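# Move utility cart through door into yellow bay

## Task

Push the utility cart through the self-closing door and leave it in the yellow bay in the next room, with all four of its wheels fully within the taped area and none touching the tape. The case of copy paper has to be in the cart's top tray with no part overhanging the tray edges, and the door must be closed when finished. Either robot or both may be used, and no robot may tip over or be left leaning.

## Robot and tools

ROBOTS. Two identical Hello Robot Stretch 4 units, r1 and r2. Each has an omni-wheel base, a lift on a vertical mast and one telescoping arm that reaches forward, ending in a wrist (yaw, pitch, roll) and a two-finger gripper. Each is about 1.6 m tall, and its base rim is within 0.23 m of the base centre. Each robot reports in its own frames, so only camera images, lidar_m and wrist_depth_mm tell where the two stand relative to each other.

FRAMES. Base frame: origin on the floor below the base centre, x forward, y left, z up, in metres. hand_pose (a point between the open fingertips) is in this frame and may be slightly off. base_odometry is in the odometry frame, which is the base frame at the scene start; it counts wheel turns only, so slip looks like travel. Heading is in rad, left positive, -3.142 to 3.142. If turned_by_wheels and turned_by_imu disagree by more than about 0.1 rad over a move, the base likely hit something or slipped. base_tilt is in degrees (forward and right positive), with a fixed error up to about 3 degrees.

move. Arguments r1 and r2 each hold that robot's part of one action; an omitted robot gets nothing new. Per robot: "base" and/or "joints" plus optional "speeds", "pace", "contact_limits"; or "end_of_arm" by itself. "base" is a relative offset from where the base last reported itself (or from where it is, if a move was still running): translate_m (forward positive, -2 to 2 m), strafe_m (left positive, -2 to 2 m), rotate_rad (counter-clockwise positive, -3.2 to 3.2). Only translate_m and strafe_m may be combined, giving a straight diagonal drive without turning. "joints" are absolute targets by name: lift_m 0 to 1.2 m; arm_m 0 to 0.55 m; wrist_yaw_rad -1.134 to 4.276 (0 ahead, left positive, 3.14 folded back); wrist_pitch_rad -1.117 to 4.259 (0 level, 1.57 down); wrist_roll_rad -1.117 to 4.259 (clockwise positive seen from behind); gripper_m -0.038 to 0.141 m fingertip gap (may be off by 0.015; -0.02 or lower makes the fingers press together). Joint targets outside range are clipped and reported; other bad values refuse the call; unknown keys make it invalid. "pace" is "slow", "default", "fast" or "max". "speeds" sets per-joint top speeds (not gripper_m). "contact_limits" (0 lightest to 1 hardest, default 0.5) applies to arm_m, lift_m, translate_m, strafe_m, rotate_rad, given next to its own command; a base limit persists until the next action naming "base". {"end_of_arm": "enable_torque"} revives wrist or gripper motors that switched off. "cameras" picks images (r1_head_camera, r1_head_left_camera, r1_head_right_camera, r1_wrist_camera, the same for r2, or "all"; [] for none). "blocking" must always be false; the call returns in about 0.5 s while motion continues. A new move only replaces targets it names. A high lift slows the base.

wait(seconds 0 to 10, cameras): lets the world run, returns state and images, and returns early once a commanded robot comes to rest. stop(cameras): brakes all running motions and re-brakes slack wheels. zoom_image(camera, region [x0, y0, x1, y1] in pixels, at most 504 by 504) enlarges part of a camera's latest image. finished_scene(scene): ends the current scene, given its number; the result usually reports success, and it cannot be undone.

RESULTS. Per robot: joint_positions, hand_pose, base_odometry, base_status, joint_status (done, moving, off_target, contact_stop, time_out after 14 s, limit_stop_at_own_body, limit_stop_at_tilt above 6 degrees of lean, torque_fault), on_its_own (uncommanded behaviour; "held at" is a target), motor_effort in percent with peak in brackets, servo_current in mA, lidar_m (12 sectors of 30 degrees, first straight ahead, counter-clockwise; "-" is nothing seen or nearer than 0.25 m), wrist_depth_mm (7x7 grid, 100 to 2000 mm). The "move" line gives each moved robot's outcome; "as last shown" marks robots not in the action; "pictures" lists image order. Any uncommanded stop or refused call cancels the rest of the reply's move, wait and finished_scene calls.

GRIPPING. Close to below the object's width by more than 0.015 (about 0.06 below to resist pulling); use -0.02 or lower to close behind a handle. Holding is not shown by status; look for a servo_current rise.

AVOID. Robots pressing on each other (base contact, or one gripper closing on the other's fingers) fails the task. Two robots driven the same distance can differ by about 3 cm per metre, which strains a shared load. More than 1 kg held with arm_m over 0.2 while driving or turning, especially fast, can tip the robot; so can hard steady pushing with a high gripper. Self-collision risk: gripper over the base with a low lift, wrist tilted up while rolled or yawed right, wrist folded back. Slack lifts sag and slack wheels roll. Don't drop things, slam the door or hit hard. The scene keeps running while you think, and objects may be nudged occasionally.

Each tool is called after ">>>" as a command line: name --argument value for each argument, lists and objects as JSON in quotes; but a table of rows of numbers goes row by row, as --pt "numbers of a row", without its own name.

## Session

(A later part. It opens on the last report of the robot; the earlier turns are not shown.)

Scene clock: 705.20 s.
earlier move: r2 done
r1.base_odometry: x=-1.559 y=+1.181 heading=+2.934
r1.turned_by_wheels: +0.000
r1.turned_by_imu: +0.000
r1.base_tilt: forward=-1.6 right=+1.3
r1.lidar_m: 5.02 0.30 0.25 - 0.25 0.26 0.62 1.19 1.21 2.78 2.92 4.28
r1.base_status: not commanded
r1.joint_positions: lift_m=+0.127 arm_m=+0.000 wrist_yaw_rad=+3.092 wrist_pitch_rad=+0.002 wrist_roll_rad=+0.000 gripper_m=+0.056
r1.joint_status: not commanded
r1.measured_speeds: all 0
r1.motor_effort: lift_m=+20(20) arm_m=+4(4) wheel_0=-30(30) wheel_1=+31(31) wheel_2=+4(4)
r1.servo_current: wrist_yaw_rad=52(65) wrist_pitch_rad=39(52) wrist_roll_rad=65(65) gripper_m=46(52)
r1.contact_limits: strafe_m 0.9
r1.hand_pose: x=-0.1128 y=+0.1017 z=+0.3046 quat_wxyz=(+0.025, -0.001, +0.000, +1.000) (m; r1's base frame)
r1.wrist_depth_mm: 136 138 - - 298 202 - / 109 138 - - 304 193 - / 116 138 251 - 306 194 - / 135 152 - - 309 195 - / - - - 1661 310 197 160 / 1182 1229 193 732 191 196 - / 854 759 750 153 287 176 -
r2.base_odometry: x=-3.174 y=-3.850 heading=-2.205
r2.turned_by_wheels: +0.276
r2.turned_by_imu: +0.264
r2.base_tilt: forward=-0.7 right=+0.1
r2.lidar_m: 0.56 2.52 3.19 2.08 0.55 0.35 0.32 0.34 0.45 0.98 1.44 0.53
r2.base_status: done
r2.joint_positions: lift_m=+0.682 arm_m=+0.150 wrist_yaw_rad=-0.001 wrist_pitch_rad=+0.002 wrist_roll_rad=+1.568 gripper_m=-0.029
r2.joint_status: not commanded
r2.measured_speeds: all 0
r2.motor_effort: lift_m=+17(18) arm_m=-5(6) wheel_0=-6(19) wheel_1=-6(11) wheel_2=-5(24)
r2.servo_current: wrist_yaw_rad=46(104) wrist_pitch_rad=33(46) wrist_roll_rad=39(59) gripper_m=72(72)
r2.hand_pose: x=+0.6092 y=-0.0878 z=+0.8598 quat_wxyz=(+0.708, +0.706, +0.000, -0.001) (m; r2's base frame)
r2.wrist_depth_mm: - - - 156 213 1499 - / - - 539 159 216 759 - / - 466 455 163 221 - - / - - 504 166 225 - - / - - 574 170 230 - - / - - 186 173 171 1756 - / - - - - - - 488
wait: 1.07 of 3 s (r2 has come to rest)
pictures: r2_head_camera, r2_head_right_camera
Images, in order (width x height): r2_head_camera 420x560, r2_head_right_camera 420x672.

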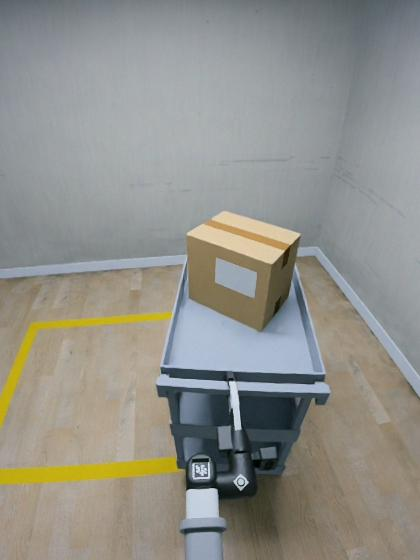

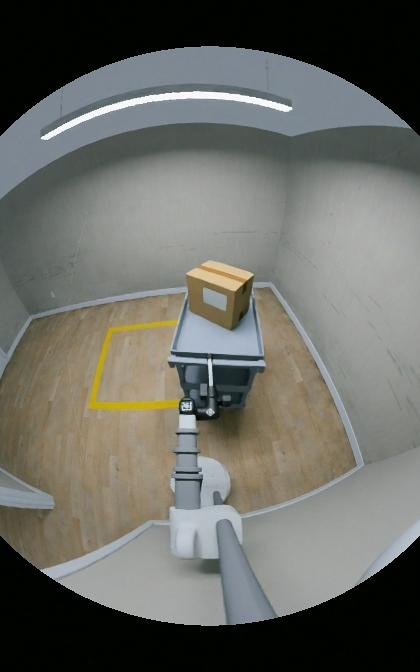

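>>> move --blocking false --cameras '[]' --r2 '{"base":{"translate_m":0.12,"strafe_m":0.45},"pace":"slow"}'

>>> wait --seconds 8 --cameras '[]'

>>> move --blocking false --cameras '[]' --r2 '{"base":{"rotate_rad":-0.4},"pace":"slow"}'

>>> wait --seconds 3 --cameras '["r2_head_camera","r2_head_left_camera"]'

Scene clock: 720.70 s.
move: r2 moving
r1: as last shown
r1.lidar_m: 5.02 0.33 0.25 - 0.25 0.25 0.60 1.21 1.18 2.77 2.94 4.27
r1.motor_effort: lift_m=+20(20) arm_m=+4(4) wheel_0=-29(30) wheel_1=+31(31) wheel_2=+4(4)
r1.servo_current: wrist_yaw_rad=52(59) wrist_pitch_rad=46(46) wrist_roll_rad=59(65) gripper_m=39(46)
r1.contact_limits: strafe_m 0.9
r1.wrist_depth_mm: 136 138 - - 300 202 - / 109 138 - - 303 194 - / 116 138 251 - 304 194 - / 135 152 - - 307 195 - / - - - 1708 309 196 160 / 1229 1229 194 732 190 196 - / 854 750 750 153 287 176 -
r2.base_odometry: x=-3.166 y=-3.860 heading=-2.207
r2.turned_by_wheels: -0.001
r2.turned_by_imu: -0.001
r2.base_tilt: forward=-0.7 right=+0.1
r2.lidar_m: 0.57 2.49 3.21 2.16 0.52 0.38 0.32 0.34 0.41 0.97 1.43 0.55
r2.base_status: translate_m moving; strafe_m moving
r2.joint_positions: lift_m=+0.682 arm_m=+0.150 wrist_yaw_rad=-0.002 wrist_pitch_rad=+0.002 wrist_roll_rad=+1.568 gripper_m=-0.029
r2.joint_status: not commanded
r2.measured_speeds: translate_m=+0.013 strafe_m=+0.049 rotate_rad=-0.001 lift_m=+0.000 arm_m=+0.000 wrist_yaw_rad=-0.005 wrist_pitch_rad=+0.000 wrist_roll_rad=+0.000
r2.motor_effort: lift_m=+18(18) arm_m=-5(5) wheel_0=-13(13) wheel_1=+6(7) wheel_2=-10(10)
r2.servo_current: wrist_yaw_rad=46(46) wrist_pitch_rad=39(46) wrist_roll_rad=52(59) gripper_m=72(72)
r2.hand_pose: x=+0.6092 y=-0.0880 z=+0.8598 quat_wxyz=(+0.708, +0.706, +0.000, -0.001) (m; r2's base frame)
r2.wrist_depth_mm: - - - 158 214 1576 - / - - 549 160 218 768 - / - 466 459 163 221 - - / - - 500 167 227 - - / - - 564 170 230 - - / - - 187 173 170 1756 - / - - - - - - 492
pictures: none
No camera images: "cameras" was empty.

Scene clock: 726.10 s.
earlier move: r2 done
r1.base_odometry: x=-1.559 y=+1.181 heading=+2.934
r1.turned_by_wheels: +0.000
r1.turned_by_imu: +0.000
r1.base_tilt: forward=-1.5 right=+1.3
r1.lidar_m: 5.01 0.32 0.25 - 0.25 0.25 0.56 1.20 1.18 2.78 2.96 4.29
r1.base_status: not commanded
r1.joint_positions: lift_m=+0.127 arm_m=+0.000 wrist_yaw_rad=+3.092 wrist_pitch_rad=+0.002 wrist_roll_rad=+0.000 gripper_m=+0.056
r1.joint_status: not commanded
r1.measured_speeds: all 0
r1.motor_effort: lift_m=+20(20) arm_m=+4(4) wheel_0=-29(30) wheel_1=+31(32) wheel_2=+4(4)
r1.servo_current: wrist_yaw_rad=59(65) wrist_pitch_rad=33(52) wrist_roll_rad=52(72) gripper_m=46(46)
r1.contact_limits: strafe_m 0.9
r1.hand_pose: x=-0.1128 y=+0.1017 z=+0.3046 quat_wxyz=(+0.025, -0.001, +0.000, +1.000) (m; r1's base frame)
r1.wrist_depth_mm: 136 138 - - 298 203 - / 109 138 - - 304 193 - / 116 138 252 - 306 195 - / 135 152 - - 306 195 - / - - - 1281 309 196 161 / 1182 1255 193 732 190 197 - / 854 759 750 153 287 177 -
r2.base_odometry: x=-2.883 y=-4.214 heading=-2.206
r2.turned_by_wheels: +0.000
r2.turned_by_imu: -0.001
r2.base_tilt: forward=-0.7 right=+0.0
r2.lidar_m: 0.59 2.35 3.02 2.90 1.15 3.78 0.46 0.49 0.66 1.45 1.91 0.42
r2.base_status: done
r2.joint_positions: lift_m=+0.682 arm_m=+0.150 wrist_yaw_rad=-0.003 wrist_pitch_rad=+0.002 wrist_roll_rad=+1.568 gripper_m=-0.029
r2.joint_status: not commanded
r2.measured_speeds: all 0
r2.motor_effort: lift_m=+18(18) arm_m=-5(5) wheel_0=-8(14) wheel_1=+3(7) wheel_2=-8(10)
r2.servo_current: wrist_yaw_rad=59(59) wrist_pitch_rad=39(52) wrist_roll_rad=52(59) gripper_m=65(72)
r2.hand_pose: x=+0.6091 y=-0.0882 z=+0.8598 quat_wxyz=(+0.708, +0.706, +0.000, -0.002) (m; r2's base frame)
r2.wrist_depth_mm: - 415 - - - 117 - / - - 535 - 137 - - / - - - - 159 530 - / - - - - 182 1499 484 / - - - - 221 1661 449 / - - 182 137 179 1430 357 / - - - - - - 1138
wait: 5.40 of 8 s (r2 has come to rest)
pictures: none
No camera images: "cameras" was empty.

Scene clock: 726.60 s.
move: r2 moving
r1: as last shown
r1.base_tilt: forward=-1.6 right=+1.3
r1.lidar_m: 5.00 0.33 0.25 - 0.25 0.26 0.57 1.21 1.16 2.77 2.96 4.26
r1.motor_effort: lift_m=+20(20) arm_m=+4(4) wheel_0=-30(30) wheel_1=+31(31) wheel_2=+4(4)
r1.servo_current: wrist_yaw_rad=33(59) wrist_pitch_rad=46(46) wrist_roll_rad=46(52) gripper_m=46(46)
r1.contact_limits: strafe_m 0.9
r1.wrist_depth_mm: 136 138 - - 300 202 - / 109 138 - - 306 193 - / 116 139 251 - 304 194 - / 135 152 - - 307 196 - / - - - 1308 310 196 160 / 1205 1205 193 732 191 196 - / 866 759 759 153 287 177 -
r2.base_odometry: x=-2.883 y=-4.214 heading=-2.328
r2.turned_by_wheels: -0.122
r2.turned_by_imu: -0.117
r2.base_tilt: forward=-0.7 right=+0.0
r2.lidar_m: 0.56 2.31 2.73 2.91 1.15 3.55 0.49 0.46 0.60 1.07 1.83 0.47
r2.base_status: rotate_rad moving
r2.joint_positions: lift_m=+0.682 arm_m=+0.150 wrist_yaw_rad=+0.011 wrist_pitch_rad=+0.002 wrist_roll_rad=+1.568 gripper_m=-0.029
r2.joint_status: not commanded
r2.measured_speeds: translate_m=+0.000 strafe_m=+0.001 rotate_rad=-0.488 lift_m=+0.000 arm_m=+0.000 wrist_yaw_rad=+0.014 wrist_pitch_rad=+0.000 wrist_roll_rad=+0.000
r2.motor_effort: lift_m=+18(18) arm_m=-4(5) wheel_0=+16(18) wheel_1=+13(13) wheel_2=+15(15)
r2.servo_current: wrist_yaw_rad=59(65) wrist_pitch_rad=46(46) wrist_roll_rad=52(52) gripper_m=65(72)
r2.hand_pose: x=+0.6102 y=-0.0843 z=+0.8598 quat_wxyz=(+0.708, +0.706, +0.004, +0.003) (m; r2's base frame)
r2.wrist_depth_mm: - 377 382 - 124 - - / - 525 469 - 139 - - / - - - - 162 - - / - - - - 181 1499 504 / - - - 116 212 1618 462 / - - 183 136 178 1618 1138 / - - - - 340 - 1078
pictures: none
No camera images: "cameras" was empty.

Scene clock: 727.73 s.
earlier move: r2 done
r1.base_odometry: x=-1.559 y=+1.181 heading=+2.934
r1.turned_by_wheels: +0.000
r1.turned_by_imu: +0.000
r1.base_tilt: forward=-1.5 right=+1.3
r1.lidar_m: 5.01 0.32 0.25 - 0.25 0.25 0.60 1.20 1.19 2.78 2.94 4.29
r1.base_status: not commanded
r1.joint_positions: lift_m=+0.127 arm_m=+0.000 wrist_yaw_rad=+3.092 wrist_pitch_rad=+0.002 wrist_roll_rad=+0.000 gripper_m=+0.056
r1.joint_status: not commanded
r1.measured_speeds: all 0
r1.motor_effort: lift_m=+20(20) arm_m=+4(4) wheel_0=-29(30) wheel_1=+31(31) wheel_2=+4(4)
r1.servo_current: wrist_yaw_rad=59(72) wrist_pitch_rad=39(52) wrist_roll_rad=59(59) gripper_m=39(46)
r1.contact_limits: strafe_m 0.9
r1.hand_pose: x=-0.1128 y=+0.1017 z=+0.3046 quat_wxyz=(+0.025, -0.001, +0.000, +1.000) (m; r1's base frame)
r1.wrist_depth_mm: 136 138 - 1336 301 202 - / 110 138 - - 304 193 - / 116 139 251 - 306 195 - / 135 152 - - 307 195 - / - - - 1308 309 196 160 / 1182 1205 195 741 191 196 - / 866 759 750 153 287 176 -
r2.base_odometry: x=-2.883 y=-4.214 heading=-2.605
r2.turned_by_wheels: -0.277
r2.turned_by_imu: -0.269
r2.base_tilt: forward=-0.7 right=+0.0
r2.lidar_m: 0.54 2.31 2.43 2.97 1.75 1.16 1.36 0.48 0.52 0.74 1.83 0.57
r2.base_status: done
r2.joint_positions: lift_m=+0.682 arm_m=+0.150 wrist_yaw_rad=+0.003 wrist_pitch_rad=+0.002 wrist_roll_rad=+1.568 gripper_m=-0.029
r2.joint_status: not commanded
r2.measured_speeds: all 0
r2.motor_effort: lift_m=+18(18) arm_m=+4(5) wheel_0=+4(23) wheel_1=+5(13) wheel_2=+7(15)
r2.servo_current: wrist_yaw_rad=39(65) wrist_pitch_rad=39(46) wrist_roll_rad=46(59) gripper_m=65(72)
r2.hand_pose: x=+0.6095 y=-0.0865 z=+0.8598 quat_wxyz=(+0.708, +0.706, +0.002, +0.001) (m; r2's base frame)
r2.wrist_depth_mm: - - - 159 216 1708 - / - - 554 161 220 - - / - 466 455 165 223 - - / - - 500 167 227 - - / - - 564 170 232 - - / - - 186 173 171 1756 - / - - - - - - 488
wait: 1.13 of 3 s (r2 has come to rest)
pictures: r2_head_camera, r2_head_left_camera
Images, in order (width x height): r2_head_camera 420x560, r2_head_left_camera 420x672.

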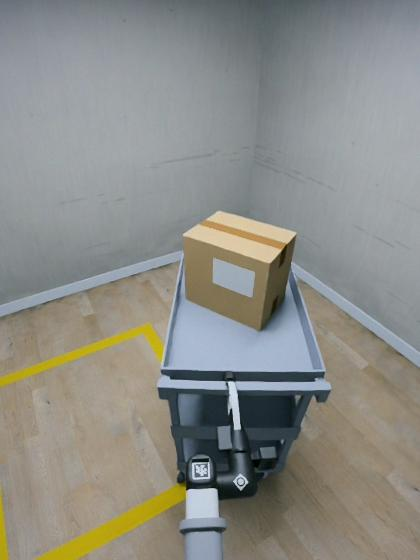

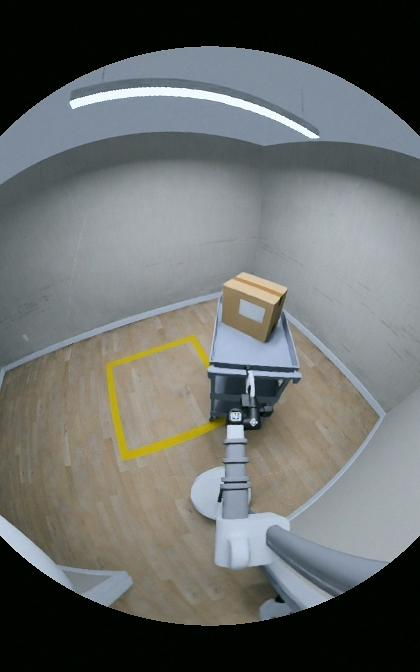

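>>> move --blocking false --cameras '[]' --r2 '{"base":{"translate_m":0.12,"strafe_m":0.48},"pace":"slow"}'

>>> wait --seconds 8 --cameras '[]'

>>> move --blocking false --cameras '[]' --r2 '{"base":{"rotate_rad":-0.42},"pace":"slow"}'

>>> wait --seconds 3 --cameras '["r2_head_camera","r2_head_left_camera"]'

>>> move --blocking false --cameras '[]' --r2 '{"base":{"translate_m":0.12,"strafe_m":0.48},"pace":"slow"}'

>>> wait --seconds 8 --cameras '[]'

>>> move --blocking false --cameras '[]' --r2 '{"base":{"rotate_rad":-0.42},"pace":"slow"}'

>>> wait --seconds 3 --cameras '["r2_head_camera","r2_head_left_camera","r2_head_right_camera"]'

Scene clock: 738.43 s.
move: r2 moving
r1: as last shown
r1.base_tilt: forward=-1.6 right=+1.3
r1.lidar_m: 5.00 0.32 0.25 - 0.25 0.27 0.59 1.21 1.20 2.77 2.97 4.29
r1.servo_current: wrist_yaw_rad=59(65) wrist_pitch_rad=46(46) wrist_roll_rad=33(59) gripper_m=46(46)
r1.contact_limits: strafe_m 0.9
r1.wrist_depth_mm: 136 138 - 1336 300 202 - / 109 138 - - 306 193 - / 116 139 252 - 304 195 - / 135 152 - - 306 196 - / - - - 1308 309 196 160 / 1229 1229 194 732 191 196 - / 854 759 750 153 286 177 -
r2.base_odometry: x=-2.879 y=-4.226 heading=-2.606
r2.turned_by_wheels: -0.001
r2.turned_by_imu: +0.000
r2.base_tilt: forward=-0.7 right=+0.1
r2.lidar_m: 0.54 2.31 2.41 2.95 1.78 1.14 1.38 0.47 0.53 0.77 1.85 0.57
r2.base_status: translate_m moving; strafe_m moving
r2.joint_positions: lift_m=+0.682 arm_m=+0.150 wrist_yaw_rad=-0.001 wrist_pitch_rad=+0.002 wrist_roll_rad=+1.568 gripper_m=-0.029
r2.joint_status: not commanded
r2.measured_speeds: translate_m=+0.012 strafe_m=+0.049 rotate_rad=-0.001 lift_m=+0.000 arm_m=+0.000 wrist_yaw_rad=-0.016 wrist_pitch_rad=+0.000 wrist_roll_rad=+0.000
r2.motor_effort: lift_m=+18(18) arm_m=+4(4) wheel_0=-10(10) wheel_1=+8(10) wheel_2=-8(8)
r2.servo_current: wrist_yaw_rad=33(59) wrist_pitch_rad=39(46) wrist_roll_rad=59(59) gripper_m=65(78)
r2.hand_pose: x=+0.6092 y=-0.0876 z=+0.8598 quat_wxyz=(+0.708, +0.706, +0.000, -0.001) (m; r2's base frame)
r2.wrist_depth_mm: - - - 162 220 1661 - / - - 574 163 220 - - / - 477 459 166 225 - - / - - 496 169 229 - - / - - 559 171 231 - - / - - 185 173 171 - - / - - - - - - 492
pictures: none
No camera images: "cameras" was empty.

Scene clock: 744.13 s.
earlier move: r2 done
r1.base_odometry: x=-1.559 y=+1.181 heading=+2.934
r1.turned_by_wheels: +0.000
r1.turned_by_imu: +0.000
r1.base_tilt: forward=-1.6 right=+1.3
r1.lidar_m: 5.02 0.33 0.25 - 0.25 0.25 0.56 1.19 1.19 2.77 2.94 4.27
r1.base_status: not commanded
r1.joint_positions: lift_m=+0.127 arm_m=+0.000 wrist_yaw_rad=+3.092 wrist_pitch_rad=+0.002 wrist_roll_rad=+0.000 gripper_m=+0.056
r1.joint_status: not commanded
r1.measured_speeds: all 0
r1.motor_effort: lift_m=+20(20) arm_m=+4(4) wheel_0=-29(30) wheel_1=+31(32) wheel_2=+4(4)
r1.servo_current: wrist_yaw_rad=65(72) wrist_pitch_rad=33(52) wrist_roll_rad=52(72) gripper_m=46(52)
r1.contact_limits: strafe_m 0.9
r1.hand_pose: x=-0.1128 y=+0.1017 z=+0.3046 quat_wxyz=(+0.025, -0.001, +0.000, +1.000) (m; r1's base frame)
r1.wrist_depth_mm: 136 138 - - 301 202 - / 109 138 1618 842 306 193 - / 116 139 290 - 306 195 - / 135 152 1618 - 307 196 - / - - 1661 1661 309 196 160 / 1182 1229 193 741 191 196 - / 854 759 759 154 289 176 -
r2.base_odometry: x=-2.741 y=-4.687 heading=-2.606
r2.turned_by_wheels: +0.000
r2.turned_by_imu: -0.002
r2.base_tilt: forward=-0.7 right=+0.1
r2.lidar_m: 0.58 1.97 2.10 2.62 2.51 1.14 1.06 1.36 0.90 1.22 2.20 0.43
r2.base_status: done
r2.joint_positions: lift_m=+0.682 arm_m=+0.150 wrist_yaw_rad=-0.003 wrist_pitch_rad=+0.002 wrist_roll_rad=+1.568 gripper_m=-0.029
r2.joint_status: not commanded
r2.measured_speeds: all 0
r2.motor_effort: lift_m=+18(18) arm_m=+4(4) wheel_0=-8(14) wheel_1=+1(10) wheel_2=-6(12)
r2.servo_current: wrist_yaw_rad=52(59) wrist_pitch_rad=39(52) wrist_roll_rad=39(65) gripper_m=72(78)
r2.hand_pose: x=+0.6090 y=-0.0884 z=+0.8598 quat_wxyz=(+0.708, +0.706, -0.001, -0.002) (m; r2's base frame)
r2.wrist_depth_mm: - 402 389 - 123 - - / - - 508 - 141 - - / - - - - 166 - - / - - - - 187 1499 492 / - - - 118 221 1618 459 / - - 182 145 180 1537 1138 / - - - - - - 1138
wait: 5.70 of 8 s (r2 has come to rest)
pictures: none
No camera images: "cameras" was empty.

Scene clock: 744.63 s.
move: r2 moving
r1: as last shown
r1.lidar_m: 5.01 0.31 0.25 - 0.25 0.25 0.58 1.20 1.21 2.78 2.93 4.22
r1.motor_effort: lift_m=+20(20) arm_m=+4(4) wheel_0=-29(30) wheel_1=+31(31) wheel_2=+4(4)
r1.servo_current: wrist_yaw_rad=52(59) wrist_pitch_rad=33(46) wrist_roll_rad=59(59) gripper_m=46(46)
r1.contact_limits: strafe_m 0.9
r1.wrist_depth_mm: 136 138 1708 - 300 202 - / 110 138 1661 842 304 193 - / 116 139 291 - 306 195 - / 135 152 1708 - 310 195 - / - - 1661 1661 309 196 161 / 1182 1229 194 732 191 196 - / 854 750 759 153 287 177 -
r2.base_odometry: x=-2.741 y=-4.688 heading=-2.728
r2.turned_by_wheels: -0.122
r2.turned_by_imu: -0.117
r2.base_tilt: forward=-0.7 right=+0.1
r2.lidar_m: 0.57 1.97 2.00 2.59 2.51 1.33 1.06 1.53 0.88 1.11 2.21 0.46
r2.base_status: rotate_rad moving
r2.joint_positions: lift_m=+0.682 arm_m=+0.150 wrist_yaw_rad=+0.011 wrist_pitch_rad=+0.002 wrist_roll_rad=+1.568 gripper_m=-0.029
r2.joint_status: not commanded
r2.measured_speeds: translate_m=+0.000 strafe_m=+0.000 rotate_rad=-0.488 lift_m=+0.000 arm_m=+0.000 wrist_yaw_rad=+0.016 wrist_pitch_rad=+0.000 wrist_roll_rad=+0.000
r2.motor_effort: lift_m=+18(18) arm_m=+5(5) wheel_0=+18(18) wheel_1=+12(12) wheel_2=+14(14)
r2.servo_current: wrist_yaw_rad=78(78) wrist_pitch_rad=46(46) wrist_roll_rad=52(52) gripper_m=65(72)
r2.hand_pose: x=+0.6101 y=-0.0843 z=+0.8598 quat_wxyz=(+0.708, +0.706, +0.004, +0.003) (m; r2's base frame)
r2.wrist_depth_mm: - 362 375 - 139 - - / - 473 449 - 153 - - / - - 591 - 167 - - / - - - 107 187 1537 525 / - - - 125 214 1618 473 / - - 183 147 179 1618 1182 / - - - - 329 - 342
pictures: none
No camera images: "cameras" was empty.

Scene clock: 745.80 s.
earlier move: r2 done
r1.base_odometry: x=-1.559 y=+1.181 heading=+2.934
r1.turned_by_wheels: +0.000
r1.turned_by_imu: +0.000
r1.base_tilt: forward=-1.6 right=+1.3
r1.lidar_m: 5.01 0.31 0.25 - 0.25 0.25 0.58 1.21 1.20 2.79 2.95 4.27
r1.base_status: not commanded
r1.joint_positions: lift_m=+0.127 arm_m=+0.000 wrist_yaw_rad=+3.092 wrist_pitch_rad=+0.002 wrist_roll_rad=+0.000 gripper_m=+0.056
r1.joint_status: not commanded
r1.measured_speeds: all 0
r1.motor_effort: lift_m=+20(20) arm_m=+4(4) wheel_0=-29(30) wheel_1=+31(31) wheel_2=+4(4)
r1.servo_current: wrist_yaw_rad=59(65) wrist_pitch_rad=46(46) wrist_roll_rad=39(65) gripper_m=46(46)
r1.contact_limits: strafe_m 0.9
r1.hand_pose: x=-0.1128 y=+0.1017 z=+0.3046 quat_wxyz=(+0.025, -0.001, +0.000, +1.000) (m; r1's base frame)
r1.wrist_depth_mm: 136 138 - - 301 202 - / 109 138 1708 1863 303 193 - / 116 138 250 - 307 195 - / 135 153 - - 307 196 - / - - 1661 1661 310 196 160 / 1182 1205 193 732 191 196 - / 854 750 759 153 287 177 -
r2.base_odometry: x=-2.741 y=-4.687 heading=-3.025
r2.turned_by_wheels: -0.297
r2.turned_by_imu: -0.289
r2.base_tilt: forward=-0.7 right=+0.1
r2.lidar_m: 0.54 1.99 1.99 2.18 2.54 2.17 1.05 1.12 0.89 0.91 1.35 0.60
r2.base_status: done
r2.joint_positions: lift_m=+0.682 arm_m=+0.150 wrist_yaw_rad=+0.005 wrist_pitch_rad=+0.002 wrist_roll_rad=+1.568 gripper_m=-0.029
r2.joint_status: not commanded
r2.measured_speeds: all 0
r2.motor_effort: lift_m=+18(18) arm_m=+4(6) wheel_0=+4(22) wheel_1=+6(13) wheel_2=+5(14)
r2.servo_current: wrist_yaw_rad=59(78) wrist_pitch_rad=39(46) wrist_roll_rad=52(59) gripper_m=65(72)
r2.hand_pose: x=+0.6097 y=-0.0861 z=+0.8598 quat_wxyz=(+0.708, +0.706, +0.002, +0.001) (m; r2's base frame)
r2.wrist_depth_mm: - - - 171 230 1661 - / - - 609 171 230 732 - / - - 466 172 231 842 - / - - 492 172 231 - - / - - 539 173 233 - - / - - 187 173 179 - - / - - - - - - 500
wait: 1.17 of 3 s (r2 has come to rest)
pictures: r2_head_camera, r2_head_left_camera
Images, in order (width x height): r2_head_camera 420x560, r2_head_left_camera 420x672.

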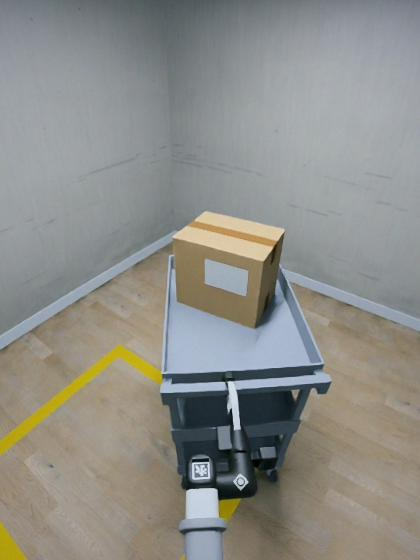

